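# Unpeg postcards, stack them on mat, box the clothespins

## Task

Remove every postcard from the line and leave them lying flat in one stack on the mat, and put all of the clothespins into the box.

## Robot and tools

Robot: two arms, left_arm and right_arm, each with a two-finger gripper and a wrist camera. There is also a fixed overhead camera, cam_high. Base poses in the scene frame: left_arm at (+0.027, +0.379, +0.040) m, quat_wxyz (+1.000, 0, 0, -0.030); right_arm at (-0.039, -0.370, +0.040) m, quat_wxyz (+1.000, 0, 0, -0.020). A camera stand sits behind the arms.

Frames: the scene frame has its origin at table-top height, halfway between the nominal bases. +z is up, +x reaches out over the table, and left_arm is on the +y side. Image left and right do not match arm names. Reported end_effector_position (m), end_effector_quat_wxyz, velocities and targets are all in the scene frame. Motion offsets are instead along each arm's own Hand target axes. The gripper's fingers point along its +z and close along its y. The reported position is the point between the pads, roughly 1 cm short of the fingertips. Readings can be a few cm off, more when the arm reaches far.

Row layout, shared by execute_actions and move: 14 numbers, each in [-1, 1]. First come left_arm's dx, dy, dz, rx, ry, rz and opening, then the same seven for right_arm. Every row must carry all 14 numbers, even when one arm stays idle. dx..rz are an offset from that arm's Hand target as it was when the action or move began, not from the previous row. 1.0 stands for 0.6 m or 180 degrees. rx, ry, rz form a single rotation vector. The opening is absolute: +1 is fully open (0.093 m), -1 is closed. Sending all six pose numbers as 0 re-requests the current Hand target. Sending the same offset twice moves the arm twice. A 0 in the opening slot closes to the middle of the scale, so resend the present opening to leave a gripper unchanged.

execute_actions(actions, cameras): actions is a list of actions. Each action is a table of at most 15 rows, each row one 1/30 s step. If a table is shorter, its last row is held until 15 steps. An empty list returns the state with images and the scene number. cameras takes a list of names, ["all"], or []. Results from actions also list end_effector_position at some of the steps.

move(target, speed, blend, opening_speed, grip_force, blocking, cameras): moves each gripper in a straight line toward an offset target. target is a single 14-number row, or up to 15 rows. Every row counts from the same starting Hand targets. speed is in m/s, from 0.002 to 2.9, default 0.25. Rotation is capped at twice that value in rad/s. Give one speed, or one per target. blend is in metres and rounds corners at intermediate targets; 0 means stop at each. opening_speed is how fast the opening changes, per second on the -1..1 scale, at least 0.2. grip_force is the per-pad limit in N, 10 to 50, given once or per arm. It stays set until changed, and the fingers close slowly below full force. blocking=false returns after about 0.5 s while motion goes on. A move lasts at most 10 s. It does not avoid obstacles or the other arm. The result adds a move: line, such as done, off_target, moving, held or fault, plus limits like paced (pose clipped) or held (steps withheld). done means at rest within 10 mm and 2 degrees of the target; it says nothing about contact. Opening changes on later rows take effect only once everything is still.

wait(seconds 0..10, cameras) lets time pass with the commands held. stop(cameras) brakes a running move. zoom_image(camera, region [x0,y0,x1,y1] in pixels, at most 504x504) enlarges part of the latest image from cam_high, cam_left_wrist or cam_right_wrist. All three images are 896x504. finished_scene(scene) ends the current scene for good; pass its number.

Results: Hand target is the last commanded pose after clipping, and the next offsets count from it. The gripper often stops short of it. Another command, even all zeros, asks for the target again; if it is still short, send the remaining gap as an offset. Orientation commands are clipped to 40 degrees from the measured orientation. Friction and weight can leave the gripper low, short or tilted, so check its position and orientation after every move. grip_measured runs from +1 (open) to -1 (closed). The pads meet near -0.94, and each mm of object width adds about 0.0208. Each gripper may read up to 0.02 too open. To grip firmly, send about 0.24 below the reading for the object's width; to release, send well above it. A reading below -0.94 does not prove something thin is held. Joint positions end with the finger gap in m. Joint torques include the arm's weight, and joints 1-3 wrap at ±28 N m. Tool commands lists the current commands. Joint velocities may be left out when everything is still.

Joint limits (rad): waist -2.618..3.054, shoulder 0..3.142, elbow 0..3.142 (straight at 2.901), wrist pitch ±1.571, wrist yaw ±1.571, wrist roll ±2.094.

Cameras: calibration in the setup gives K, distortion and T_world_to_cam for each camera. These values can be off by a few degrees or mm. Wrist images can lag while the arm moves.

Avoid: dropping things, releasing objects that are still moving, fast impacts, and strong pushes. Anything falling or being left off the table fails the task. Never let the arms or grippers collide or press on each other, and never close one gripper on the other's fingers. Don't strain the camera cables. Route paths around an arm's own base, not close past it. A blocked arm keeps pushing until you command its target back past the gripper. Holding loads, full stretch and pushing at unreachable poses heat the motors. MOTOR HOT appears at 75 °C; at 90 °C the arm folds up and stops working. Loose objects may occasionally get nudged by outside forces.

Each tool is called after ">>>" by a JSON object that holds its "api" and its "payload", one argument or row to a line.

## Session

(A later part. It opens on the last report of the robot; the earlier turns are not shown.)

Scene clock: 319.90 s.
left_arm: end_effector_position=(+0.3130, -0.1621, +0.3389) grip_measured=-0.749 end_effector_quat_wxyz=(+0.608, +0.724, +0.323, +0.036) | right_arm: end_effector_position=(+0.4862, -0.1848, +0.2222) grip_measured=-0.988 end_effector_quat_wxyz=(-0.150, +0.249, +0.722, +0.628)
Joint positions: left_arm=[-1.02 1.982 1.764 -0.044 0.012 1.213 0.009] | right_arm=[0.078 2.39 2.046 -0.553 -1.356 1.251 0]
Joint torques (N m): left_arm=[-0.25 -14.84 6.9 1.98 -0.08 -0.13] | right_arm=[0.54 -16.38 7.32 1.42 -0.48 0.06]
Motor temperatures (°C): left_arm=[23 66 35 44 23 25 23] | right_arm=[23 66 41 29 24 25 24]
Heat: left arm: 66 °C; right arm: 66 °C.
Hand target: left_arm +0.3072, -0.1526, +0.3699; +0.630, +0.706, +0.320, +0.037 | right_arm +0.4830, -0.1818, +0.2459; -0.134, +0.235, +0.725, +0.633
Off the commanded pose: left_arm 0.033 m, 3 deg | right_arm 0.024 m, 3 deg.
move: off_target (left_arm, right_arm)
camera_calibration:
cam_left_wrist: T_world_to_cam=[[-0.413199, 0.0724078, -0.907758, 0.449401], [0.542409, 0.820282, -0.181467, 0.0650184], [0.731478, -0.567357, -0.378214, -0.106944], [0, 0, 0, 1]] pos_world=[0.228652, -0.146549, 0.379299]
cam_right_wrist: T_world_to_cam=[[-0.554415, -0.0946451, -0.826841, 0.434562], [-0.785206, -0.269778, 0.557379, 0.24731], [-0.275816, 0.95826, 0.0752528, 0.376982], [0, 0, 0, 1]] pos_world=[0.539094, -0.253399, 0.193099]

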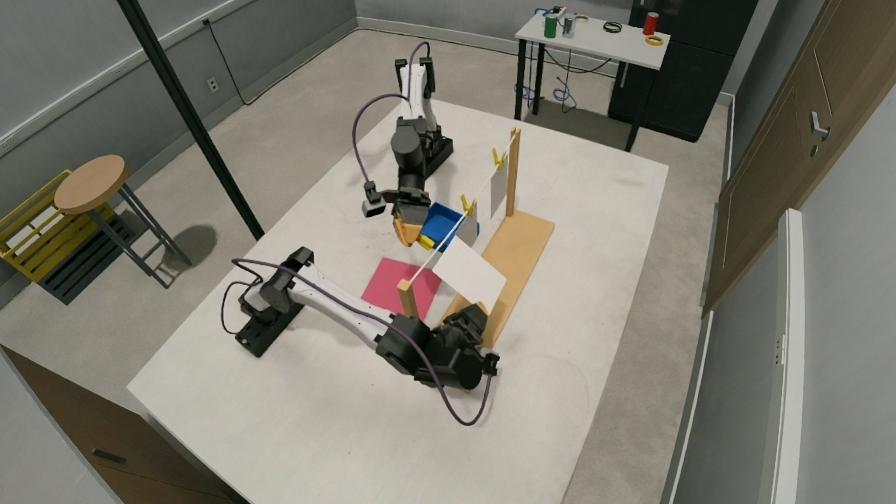

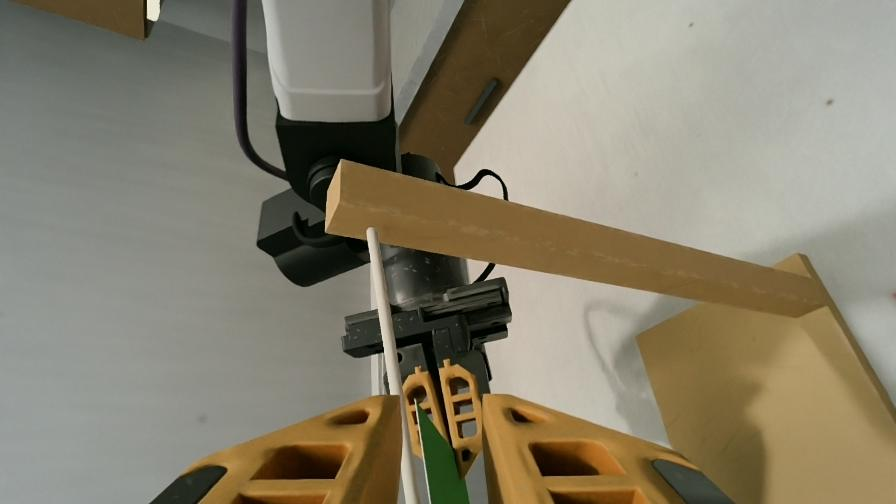

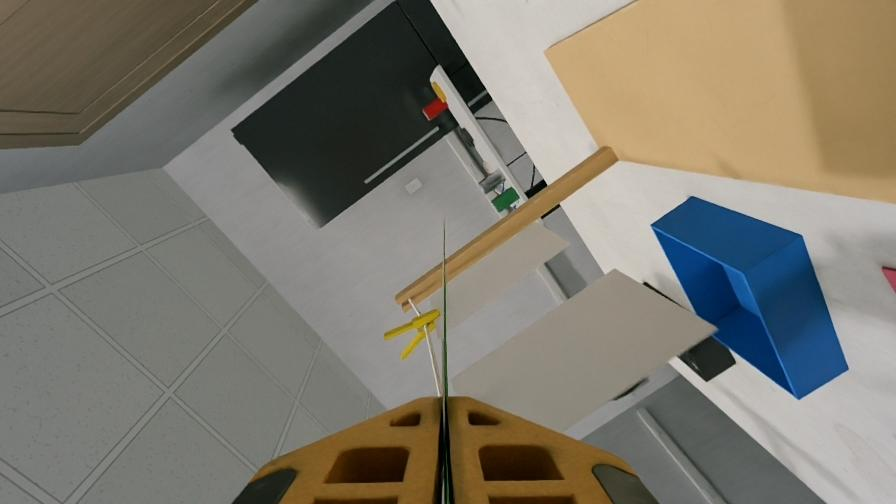

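>>> {"api": "move", "payload": {
  "target": [
    [0,0,0,0,0,0,-0.95,0.0028,0.048,-0.0048,0,0,0,-1],
    [0.1087,-0.1214,-0.176,0.0054,0.044,-0.197,-0.95,0.0997,0.13,-0.0288,0,0,0,-1],
    [0.2173,-0.2428,-0.3525,0.0108,0.088,-0.3935,-0.95,0.2395,0.208,-0.0652,0,0,0,-1],
    [0.2173,-0.2428,-0.3525,0.0108,0.088,-0.3935,-0.95,0.3943,0.1138,-0.0923,0.0322,-0.0029,-0.1675,-1]
  ],
  "speed": [0.06,0.15,0.15,0.15],
  "blend": [0.01,0.03,0.03,0],
  "cameras": ["all"]
}}

>>> {"api": "zoom_image", "payload": {
  "camera": "cam_high",
  "region": [340, 160, 540, 360]
}}

Scene clock: 376.10 s.
left_arm: end_effector_position=(+0.2558, +0.0941, +0.2264) grip_measured=-0.750 end_effector_quat_wxyz=(+0.467, +0.394, +0.754, -0.240) | right_arm: end_effector_position=(+0.3195, -0.1924, +0.4244) grip_measured=-0.988 end_effector_quat_wxyz=(+0.021, +0.047, +0.791, +0.610)
Joint positions: left_arm=[-0.787 1.112 0.651 -0.005 0.098 0.056 0.009] | right_arm=[0.084 1.842 2.119 -1.37 -1.279 0.521 0]
Joint torques (N m): left_arm=[0.68 -5.05 6.68 1.9 0.1 -0.03] | right_arm=[0.88 -9.8 5.61 1.09 -0.53 -0.26]
Motor temperatures (°C): left_arm=[23 57 36 44 23 25 24] | right_arm=[23 72 41 29 24 25 24]
Heat: left arm: 57 °C; right arm: 72 °C.
Hand target: left_arm +0.2553, +0.0959, +0.2337; +0.477, +0.390, +0.748, -0.248 | right_arm +0.3102, -0.1895, +0.4295; +0.027, +0.035, +0.793, +0.608
Off the commanded pose: left_arm 0.008 m, 2 deg | right_arm 0.011 m, 2 deg.
move: off_target (right_arm)
camera_calibration:
cam_left_wrist: T_world_to_cam=[[-0.830447, -0.556733, -0.0201309, 0.270146], [-0.423299, 0.654078, -0.626897, 0.228936], [0.362182, -0.512084, -0.778842, 0.217709], [0, 0, 0, 1]] pos_world=[0.2424, 0.112142, 0.318519]
cam_right_wrist: T_world_to_cam=[[-0.0573234, -0.258509, -0.964307, 0.376586], [-0.935211, -0.324155, 0.142492, 0.215218], [-0.34942, 0.909998, -0.223179, 0.463897], [0, 0, 0, 1]] pos_world=[0.384956, -0.255031, 0.436009]

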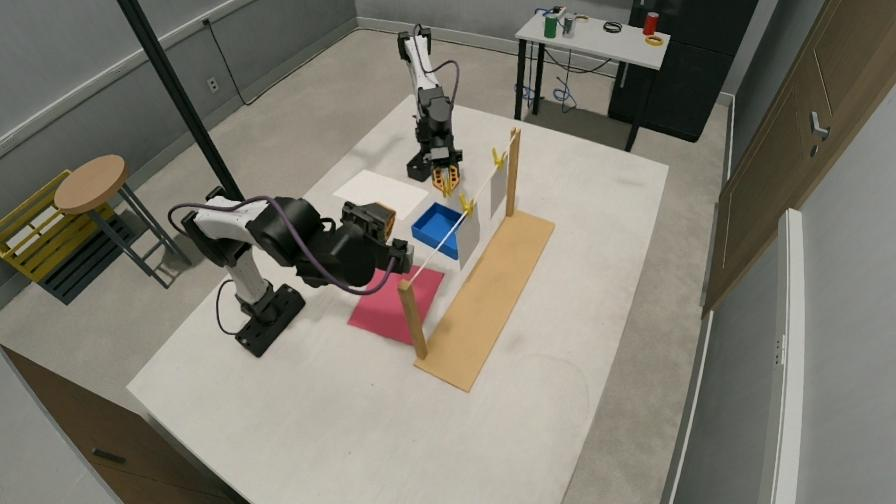

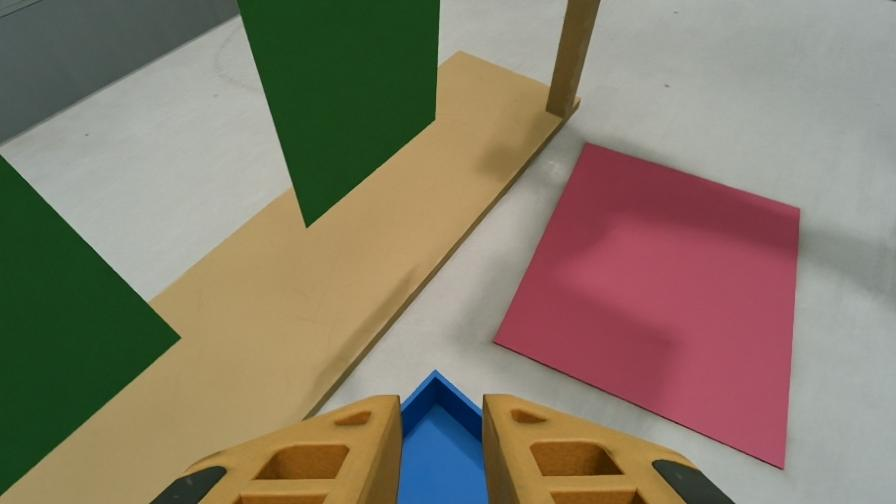

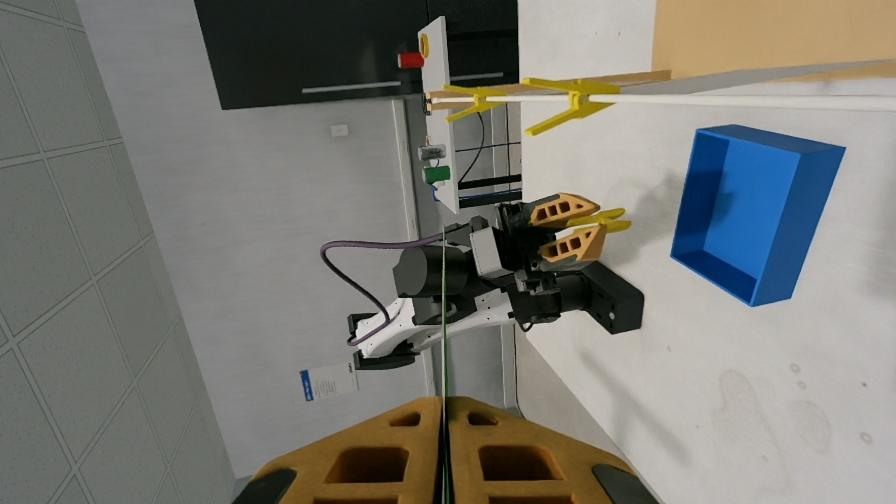

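Scaled by 2.520 from the camera's 896x504 image, which has a finer 1280x720 frame.

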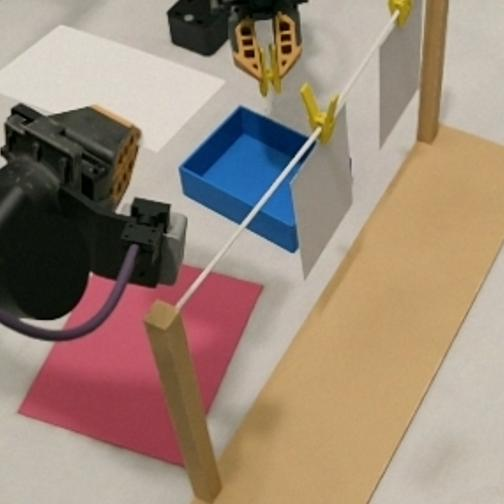

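>>> {"api": "move", "payload": {
  "target": [
    [0.214,0,0.0998,0,0,0,-0.95,0.0407,-0.4657,0.1265,0.05,0,0,-1],
    [0.214,0,0.0998,0,0,0,-0.05,0.0407,-0.6218,0.1683,0.05,0,0,-1]
  ],
  "speed": [0.15,0.08],
  "blend": [0.02,0],
  "opening_speed": 0.8,
  "cameras": ["all"]
}}

>>> {"api": "zoom_image", "payload": {
  "camera": "cam_high",
  "region": [320, 160, 520, 360]
}}

Scene clock: 396.33 s.
left_arm: end_effector_position=(+0.2535, +0.0957, +0.0899) grip_measured=-0.052 end_effector_quat_wxyz=(+0.470, +0.394, +0.751, -0.243) | right_arm: end_effector_position=(+0.2867, -0.1860, +0.0467) grip_measured=-0.988 end_effector_quat_wxyz=(+0.024, +0.033, +0.837, +0.545)
Joint positions: left_arm=[-0.787 1.587 0.278 0.851 0.102 0.056 0.043] | right_arm=[0.136 2.046 0.854 0.003 -1.12 0.415 0]
Joint torques (N m): left_arm=[0.65 -3.55 4.03 2.13 0.08 -0.01] | right_arm=[-0.14 -7.25 4.16 1.26 -0.53 0.03]
Motor temperatures (°C): left_arm=[23 49 35 46 23 25 24] | right_arm=[23 64 39 29 24 25 24]
Heat: left arm: 49 °C; right arm: 64 °C.
Hand target: left_arm +0.2554, +0.0959, +0.0920; +0.477, +0.390, +0.748, -0.248 | right_arm +0.2863, -0.1866, +0.0431; +0.024, +0.036, +0.838, +0.544
Off the commanded pose: left_arm 0.003 m, 1 deg | right_arm 0.004 m, 1 deg.
move: done
camera_calibration:
cam_left_wrist: T_world_to_cam=[[-0.832109, -0.554288, -0.0189532, 0.266418], [-0.418621, 0.650124, -0.63411, 0.141274], [0.363802, -0.519714, -0.773011, 0.112802], [0, 0, 0, 1]] pos_world=[0.239791, 0.114452, 0.18183]
cam_right_wrist: T_world_to_cam=[[-0.036713, -0.409763, -0.911453, -0.024398], [-0.930924, -0.317613, 0.180287, 0.238621], [-0.363364, 0.855112, -0.369798, 0.362931], [0, 0, 0, 1]] pos_world=[0.353118, -0.244555, 0.0689533]

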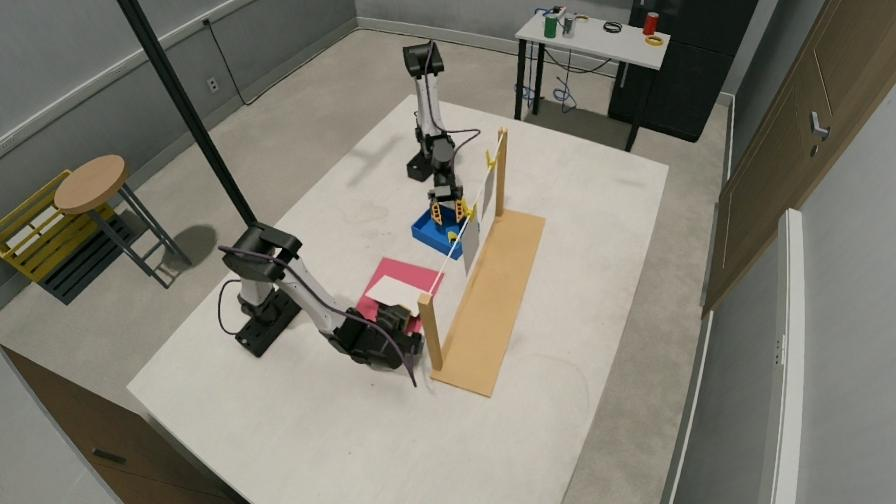

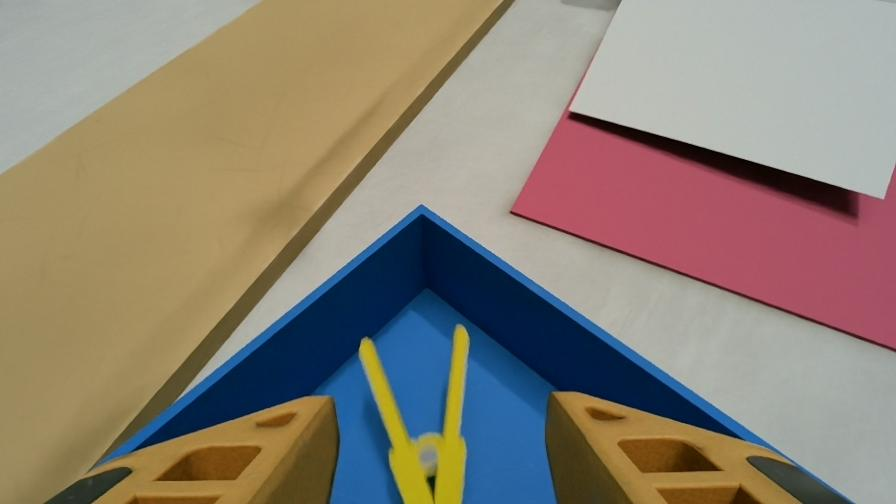

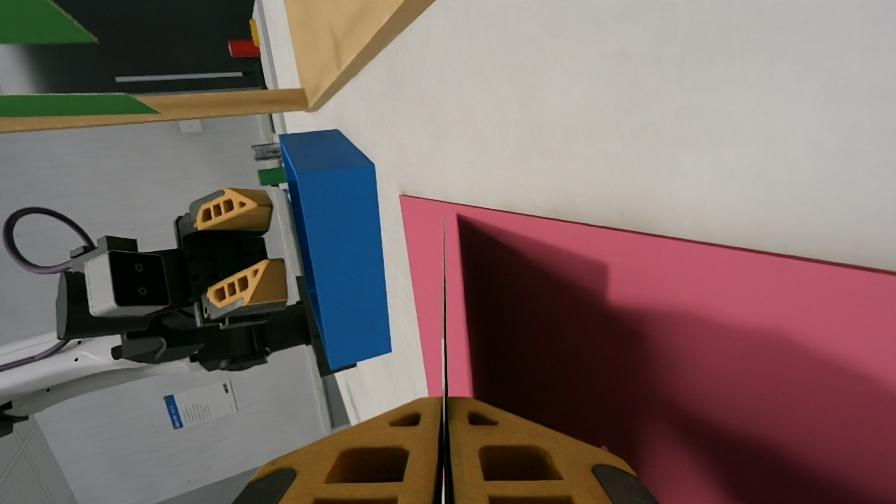

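Scaled by 2.520 from the camera's 896x504 image, which has a finer 1280x720 frame.

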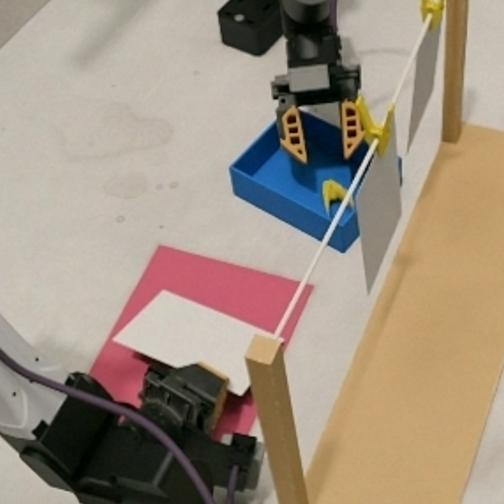

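>>> {"api": "move", "payload": {
  "target": [
    [-0.151,0,-0.0704,0,0,0,-0.05,0,-0.0183,0.0081,0,0,0,-1],
    [-0.302,0,-0.1408,0,0,0,-0.05,0,-0.0183,0.0081,0,0,0,-0.7],
    [-0.302,0,-0.1408,0,0,0,-0.05,0,-0.0523,-0.0682,0,0,0,-0.7],
    [-0.302,0,-0.1408,0,0,0,-0.05,0,0.1625,-0.2,0,0,0,-0.7]
  ],
  "speed": [0.12,0.06,0.07,0.15],
  "opening_speed": 0.8,
  "cameras": ["all"]
}}

>>> {"api": "zoom_image", "payload": {
  "camera": "cam_high",
  "region": [320, 110, 570, 410]
}}

Scene clock: 415.97 s.
left_arm: end_effector_position=(+0.2521, +0.0973, +0.2663) grip_measured=-0.052 end_effector_quat_wxyz=(+0.452, +0.398, +0.763, -0.237) | right_arm: end_effector_position=(+0.2732, -0.2531, +0.1695) grip_measured=-0.701 end_effector_quat_wxyz=(+0.003, +0.050, +0.838, +0.543)
Joint positions: left_arm=[-0.787 1.084 0.827 -0.247 0.102 0.055 0.043] | right_arm=[-0.081 1.807 1.165 -1.053 -1.145 -0.081 0.012]
Joint torques (N m): left_arm=[0.61 -4.77 10.5 1.88 0.07 0.01] | right_arm=[-0.87 -8.31 8.66 0.15 -0.67 -0.25]
Motor temperatures (°C): left_arm=[23 45 36 46 23 25 24] | right_arm=[23 59 38 29 24 25 24]
Heat: left arm: 46 °C; right arm: 59 °C.
Hand target: left_arm +0.2553, +0.0959, +0.2919; +0.477, +0.390, +0.748, -0.248 | right_arm +0.2801, -0.2562, +0.1809; +0.024, +0.036, +0.838, +0.544
Off the commanded pose: left_arm 0.026 m, 4 deg | right_arm 0.014 m, 3 deg.
move: off_target (left_arm, right_arm)
camera_calibration:
cam_left_wrist: T_world_to_cam=[[-0.832356, -0.554111, -0.0119993, 0.267669], [-0.438067, 0.670995, -0.598216, 0.244788], [0.33953, -0.492673, -0.801245, 0.261476], [0, 0, 0, 1]] pos_world=[0.24125, 0.112888, 0.359154]
cam_right_wrist: T_world_to_cam=[[-0.0892019, -0.411418, -0.907071, 0.072763], [-0.92166, -0.311166, 0.231772, 0.172982], [-0.377605, 0.856686, -0.351431, 0.461922], [0, 0, 0, 1]] pos_world=[0.340345, -0.311959, 0.188243]

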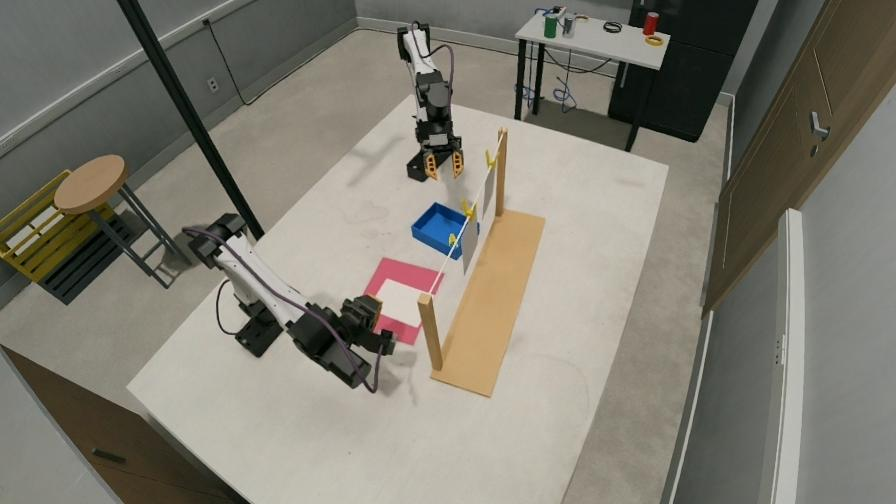

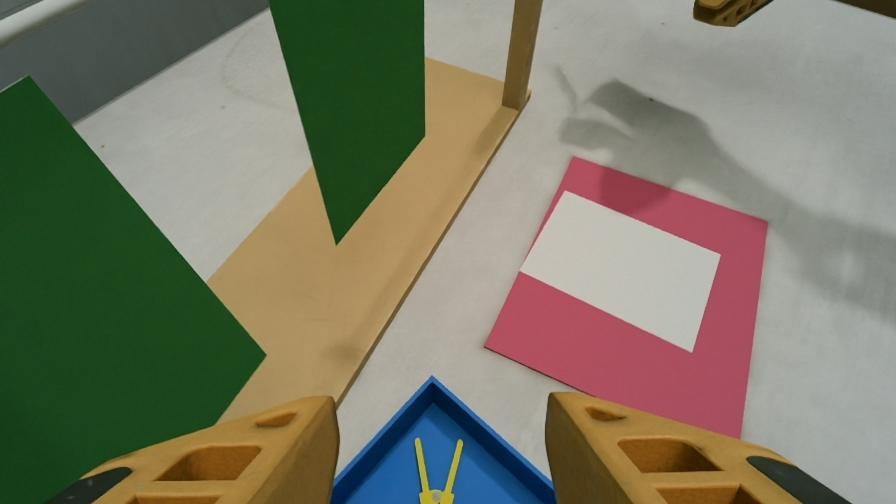

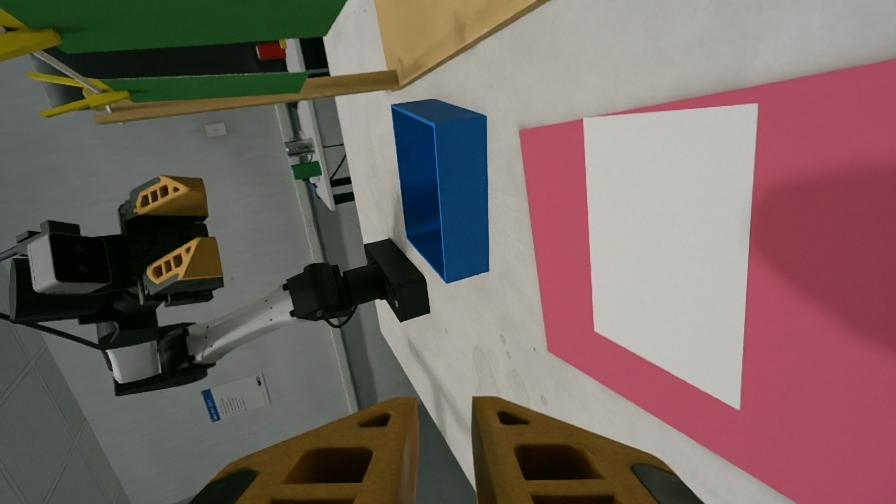

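Scaled by 1.680 from the camera's 896x504 image, which has a finer 1280x720 frame.

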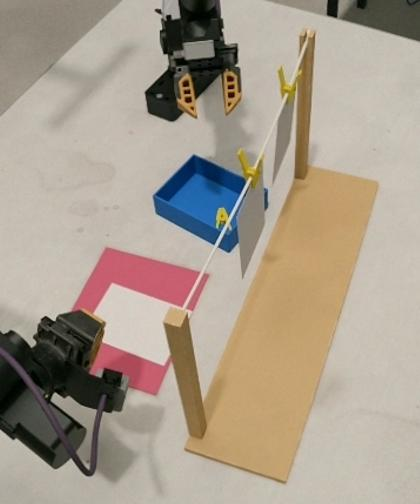

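>>> {"api": "move", "payload": {
  "target": [
    [-0.1938,0,-0.0102,0.07,0.035,0.043,0.1,0.006,0.03,0.07,-0.09,-0.06,-0.24,-0.32],
    [-0.2817,0.0963,0.1583,0.1424,0.0705,0.0867,0.1,0.0123,0.0648,0.1458,-0.1873,-0.126,-0.485,-0.32]
  ],
  "speed": 0.18,
  "blend": [0.04,0],
  "cameras": ["all"]
}}

>>> {"api": "zoom_image", "payload": {
  "camera": "cam_high",
  "region": [340, 110, 560, 390]
}}

Scene clock: 450.43 s.
left_arm: end_effector_position=(+0.3873, +0.0022, +0.3965) grip_measured=+0.098 end_effector_quat_wxyz=(+0.361, +0.577, +0.667, -0.302) | right_arm: end_effector_position=(+0.2777, -0.1632, +0.1697) grip_measured=-0.321 end_effector_quat_wxyz=(+0.466, -0.462, +0.530, +0.537)
Joint positions: left_arm=[-0.554 2.26 2.837 -1.341 0.635 0.534 0.05] | right_arm=[0.159 2.042 0.666 1.475 -1.453 0.238 0.03]
Joint torques (N m): left_arm=[0.65 -9.03 7.92 1.64 0.39 0.11] | right_arm=[0.73 -6.49 6.23 2.53 -0.01 -0.21]
Motor temperatures (°C): left_arm=[23 41 41 45 23 25 23] | right_arm=[23 53 41 28 24 25 24]
Heat: left arm: 45 °C; right arm: 53 °C.
Hand target: left_arm +0.3927, -0.0001, +0.4051; +0.323, +0.607, +0.663, -0.297 | right_arm +0.2810, -0.1602, +0.1808; +0.540, -0.453, +0.438, +0.559
Off the commanded pose: left_arm 0.010 m, 6 deg | right_arm 0.012 m, 14 deg.
elbow stopped short (left arm): the move would have taken joint 3 (elbow) straighter than the controller allows.
joint sent to its limit (right arm) — joint 4 (wrist pitch), upper limit. The joint targets are off in orientation, not in position.
move: off_target (left_arm, right_arm)
camera_calibration:
cam_left_wrist: T_world_to_cam=[[-0.991202, -0.129785, -0.0259777, 0.395239], [-0.0971276, 0.846547, -0.523379, 0.283557], [0.0899182, -0.516251, -0.851704, 0.389758], [0, 0, 0, 1]] pos_world=[0.384257, 0.0124646, 0.490634]
cam_right_wrist: T_world_to_cam=[[0.989164, -0.00395148, -0.146759, -0.251712], [-0.134677, -0.422375, -0.89636, 0.159793], [-0.0584453, 0.906413, -0.418331, 0.317647], [0, 0, 0, 1]] pos_world=[0.28907, -0.221421, 0.239173]

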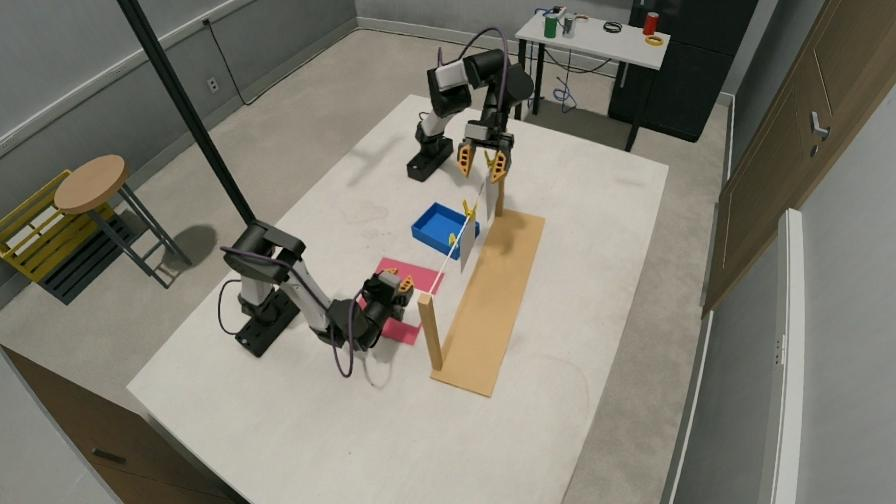

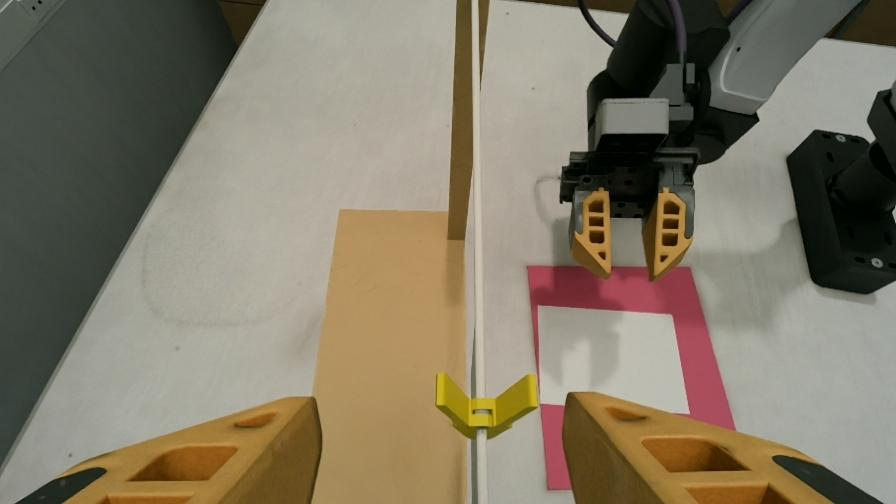

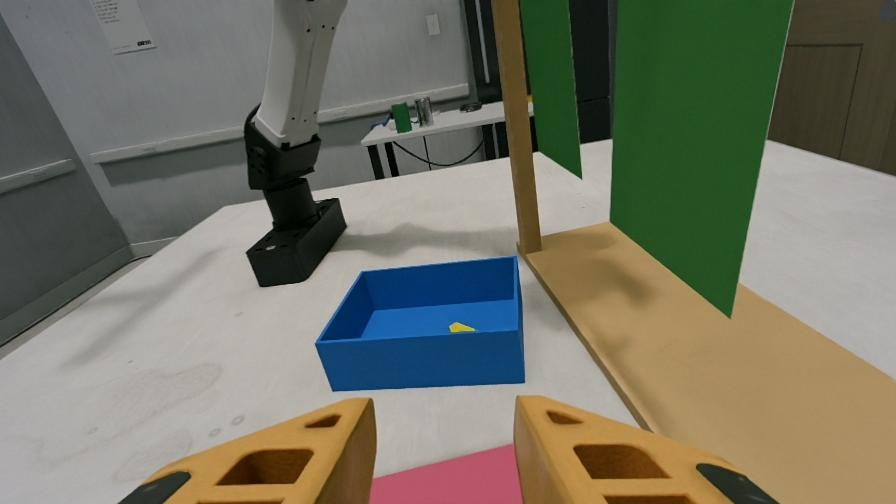

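Scaled by 1.800 from the camera's 896x504 image, which has a finer 1280x720 frame.

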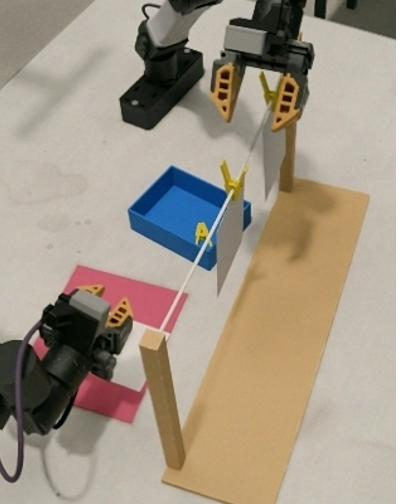

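>>> {"api": "move", "payload": {
  "target": [
    [0,0,0,0,0,0,0.1,0.154,0.0085,0.1557,-0.028,0.0661,0.0027,-0.32],
    [0,0,0,0,0,0,0.1,0.183,-0.1788,0.1652,-0.028,0.0661,0.0027,-0.32]
  ],
  "speed": [0.12,0.08],
  "blend": [0.02,0],
  "cameras": ["all"]
}}

>>> {"api": "zoom_image", "payload": {
  "camera": "cam_high",
  "region": [380, 180, 520, 390]
}}

Scene clock: 488.97 s.
left_arm: end_effector_position=(+0.3873, +0.0021, +0.3967) grip_measured=+0.098 end_effector_quat_wxyz=(+0.362, +0.577, +0.667, -0.302) | right_arm: end_effector_position=(+0.3788, -0.0354, +0.0944) grip_measured=-0.321 end_effector_quat_wxyz=(-0.465, +0.525, -0.473, -0.534)
Joint positions: left_arm=[-0.554 2.26 2.837 -1.34 0.636 0.534 0.05] | right_arm=[0.404 2.578 1.414 1.171 -1.327 0.023 0.03]
Joint torques (N m): left_arm=[0.62 -9.17 7.94 1.64 0.4 0.1] | right_arm=[-0.81 -10.54 7.79 1.54 -0.19 -0.17]
Motor temperatures (°C): left_arm=[23 46 39 42 23 25 23] | right_arm=[23 50 39 36 24 25 24]
Heat: left arm: 46 °C; right arm: 50 °C.
Hand target: left_arm +0.3927, -0.0002, +0.4051; +0.323, +0.607, +0.663, -0.297 | right_arm +0.3843, -0.0369, +0.0939; -0.469, +0.529, -0.468, -0.530
Off the commanded pose: left_arm 0.010 m, 6 deg | right_arm 0.006 m, 1 deg.
elbow stopped short (left arm): the move would have taken joint 3 (elbow) straighter than the controller allows.
move: off_target (left_arm)
camera_calibration:
cam_left_wrist: T_world_to_cam=[[-0.991261, -0.129293, -0.026166, 0.39524], [-0.0965271, 0.846129, -0.524165, 0.283898], [0.0899109, -0.517059, -0.851215, 0.38966], [0, 0, 0, 1]] pos_world=[0.384155, 0.0123652, 0.490835]
cam_right_wrist: T_world_to_cam=[[0.993349, 0.112559, -0.0242337, -0.371244], [0.0268261, -0.430939, -0.901982, 0.098941], [-0.11197, 0.895334, -0.431092, 0.197271], [0, 0, 0, 1]] pos_world=[0.388209, -0.0921989, 0.165288]

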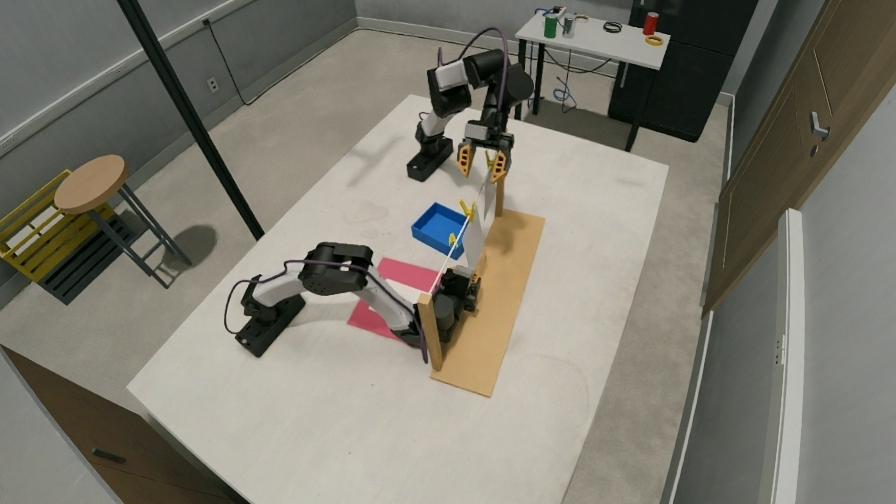

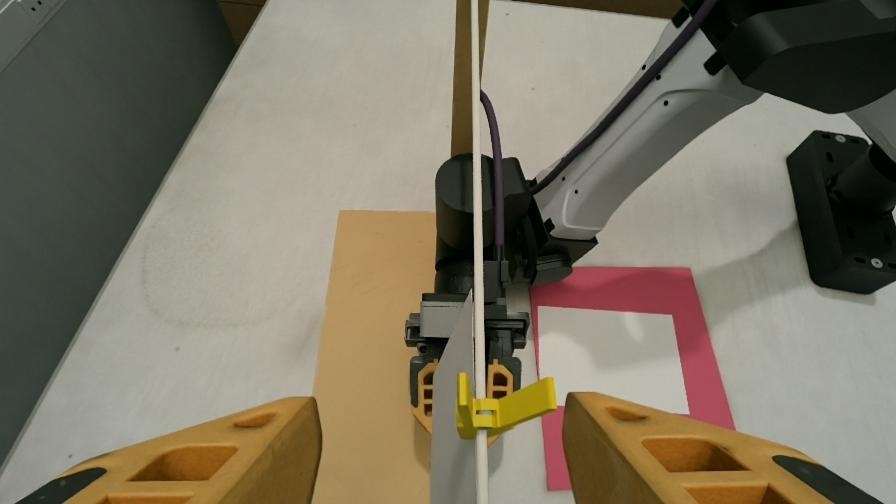

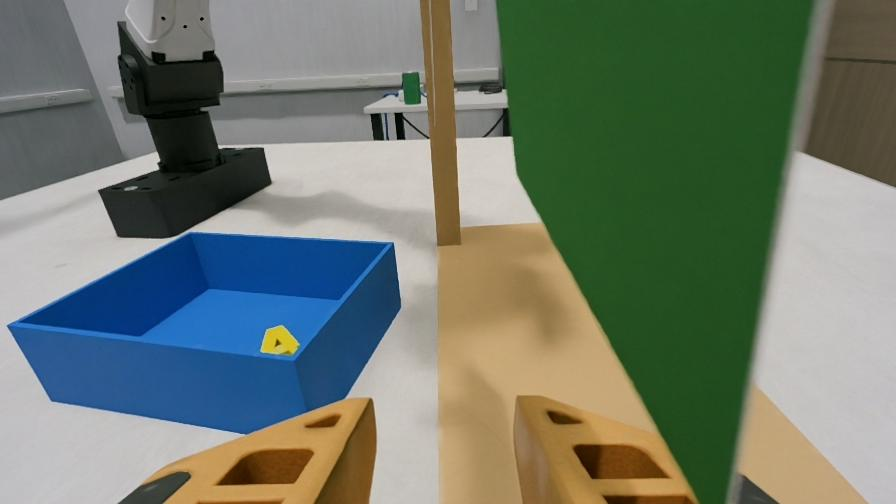

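Scaled by 2.400 from the camera's 896x504 image, which has a finer 1280x720 frame.

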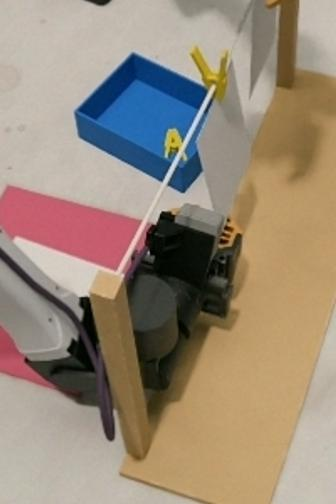

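>>> {"api": "move", "payload": {
  "target": [
    [0,0,0,0,0,0,0.1,0.0133,0.0857,-0.0147,0.05,0,0,-0.32],
    [0,0,0,0,0,0,0.1,0.0133,0.0,-0.0285,0.05,0,0,-0.32]
  ],
  "speed": 0.07,
  "cameras": ["cam_left_wrist","cam_right_wrist"]
}}

>>> {"api": "zoom_image", "payload": {
  "camera": "cam_left_wrist",
  "region": [350, 204, 650, 504]
}}

Scene clock: 506.17 s.
left_arm: end_effector_position=(+0.3873, +0.0021, +0.3967) grip_measured=+0.098 end_effector_quat_wxyz=(+0.362, +0.577, +0.667, -0.302) | right_arm: end_effector_position=(+0.3814, -0.0531, +0.0866) grip_measured=-0.321 end_effector_quat_wxyz=(+0.505, -0.486, +0.513, +0.495)
Joint positions: left_arm=[-0.554 2.26 2.837 -1.34 0.636 0.534 0.05] | right_arm=[0.383 2.539 1.263 1.276 -1.19 0.016 0.03]
Joint torques (N m): left_arm=[0.58 -9.05 8.09 1.66 0.39 0.11] | right_arm=[-0.64 -9.98 7.23 1.68 -0.18 -0.17]
Motor temperatures (°C): left_arm=[23 46 39 42 23 25 23] | right_arm=[23 55 39 33 24 25 24]
Heat: left arm: 46 °C; right arm: 55 °C.
Hand target: left_arm +0.3927, -0.0002, +0.4051; +0.323, +0.607, +0.663, -0.297 | right_arm +0.3864, -0.0540, +0.0858; +0.509, -0.491, +0.509, +0.491
Off the commanded pose: left_arm 0.010 m, 6 deg | right_arm 0.005 m, 1 deg.
elbow stopped short (left arm): the move would have taken joint 3 (elbow) straighter than the controller allows.
move: off_target (left_arm)
camera_calibration:
cam_left_wrist: T_world_to_cam=[[-0.991261, -0.129293, -0.026166, 0.39524], [-0.0965271, 0.846129, -0.524165, 0.283898], [0.0899109, -0.517059, -0.851215, 0.38966], [0, 0, 0, 1]] pos_world=[0.384155, 0.0123652, 0.490835]
cam_right_wrist: T_world_to_cam=[[0.998675, -0.0455186, -0.0240127, -0.382455], [-0.0413273, -0.431262, -0.90128, 0.11013], [0.0306692, 0.901078, -0.432572, 0.156065], [0, 0, 0, 1]] pos_world=[0.381713, -0.110541, 0.157583]
Images, in order (width x height): cam_left_wrist 896x504, cam_right_wrist 896x504.

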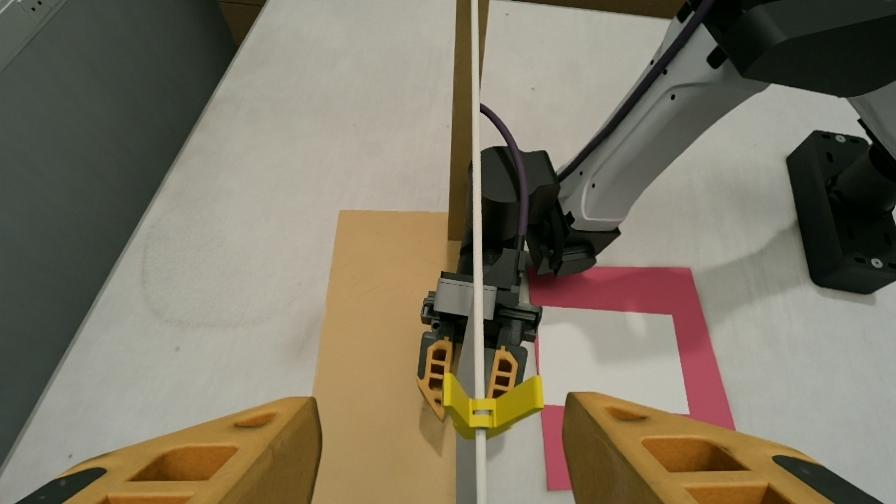

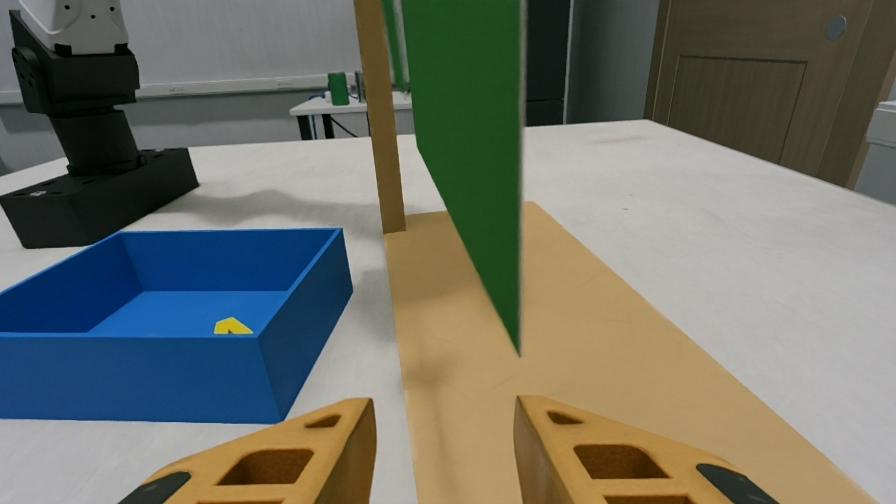

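Scaled by 1.680 from the camera's 896x504 image, which has a finer 1280x720 frame.

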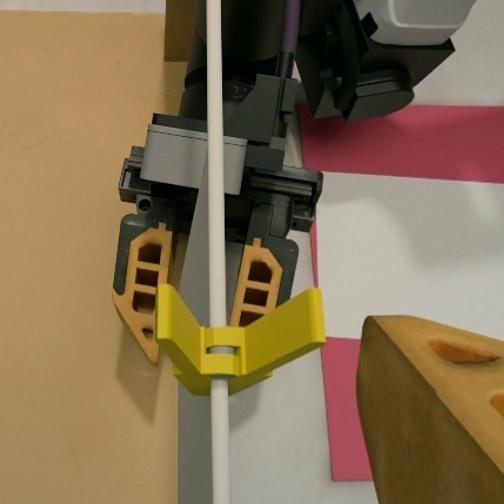

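>>> {"api": "move", "payload": {
  "target": [
    [0,0,0,0,0,0,0.1,-0.1117,-0.0067,0.0,0,0,0,-0.32]
  ],
  "speed": 0.07,
  "cameras": ["cam_left_wrist","cam_right_wrist","cam_high"]
}}

>>> {"api": "zoom_image", "payload": {
  "camera": "cam_left_wrist",
  "region": [350, 204, 650, 504]
}}

Scene clock: 518.07 s.
left_arm: end_effector_position=(+0.3873, +0.0021, +0.3967) grip_measured=+0.098 end_effector_quat_wxyz=(+0.362, +0.577, +0.667, -0.302) | right_arm: end_effector_position=(+0.3864, -0.0511, +0.1316) grip_measured=-0.321 end_effector_quat_wxyz=(+0.493, -0.482, +0.524, +0.501)
Joint positions: left_arm=[-0.554 2.26 2.837 -1.34 0.636 0.534 0.05] | right_arm=[0.383 2.396 1.263 1.097 -1.193 0.016 0.03]
Joint torques (N m): left_arm=[0.55 -9.06 7.99 1.64 0.4 0.08] | right_arm=[-0.95 -14.43 6.57 1.7 -0.19 -0.17]
Motor temperatures (°C): left_arm=[23 47 39 41 23 25 23] | right_arm=[23 56 38 33 24 25 24]
Heat: left arm: 47 °C; right arm: 56 °C.
Hand target: left_arm +0.3927, -0.0002, +0.4051; +0.323, +0.607, +0.663, -0.297 | right_arm +0.3904, -0.0542, +0.1529; +0.509, -0.491, +0.508, +0.491
Off the commanded pose: left_arm 0.010 m, 6 deg | right_arm 0.022 m, 3 deg.
elbow stopped short (left arm): the move would have taken joint 3 (elbow) straighter than the controller allows.
move: off_target (left_arm, right_arm)
camera_calibration:
cam_left_wrist: T_world_to_cam=[[-0.991261, -0.129293, -0.026166, 0.39524], [-0.0965271, 0.846129, -0.524165, 0.283898], [0.0899109, -0.517059, -0.851215, 0.38966], [0, 0, 0, 1]] pos_world=[0.384155, 0.0123652, 0.490835]
cam_right_wrist: T_world_to_cam=[[0.99743, -0.0426056, -0.0576087, -0.381275], [-0.0705334, -0.442322, -0.894078, 0.161555], [0.0126112, 0.895844, -0.44419, 0.18179], [0, 0, 0, 1]] pos_world=[0.389398, -0.107641, 0.203228]

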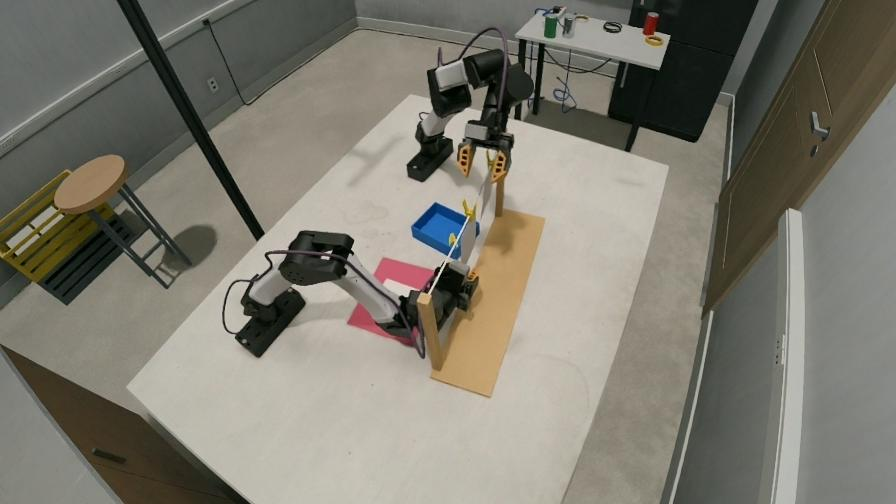

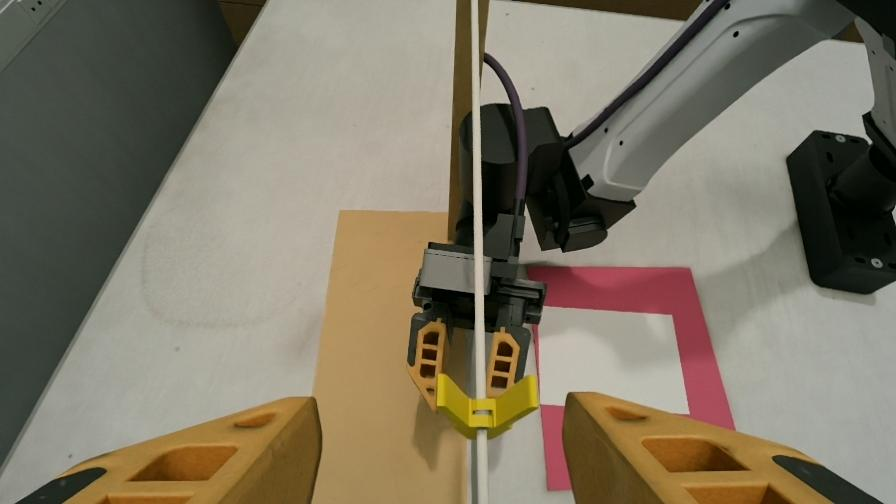

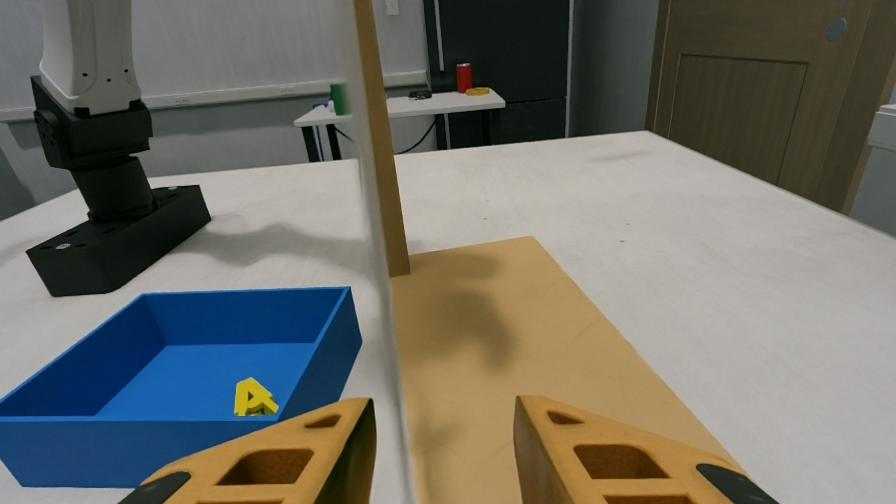

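Scaled by 1.680 from the camera's 896x504 image, which has a finer 1280x720 frame.

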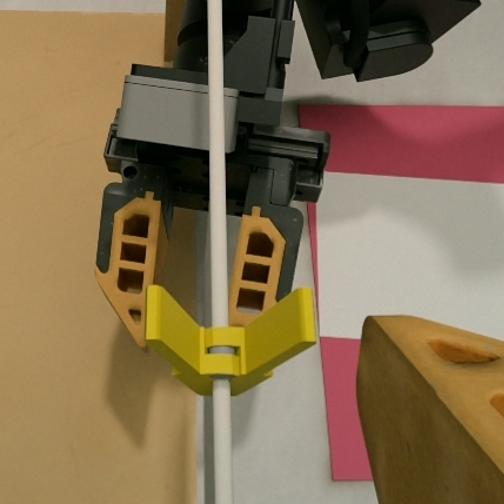

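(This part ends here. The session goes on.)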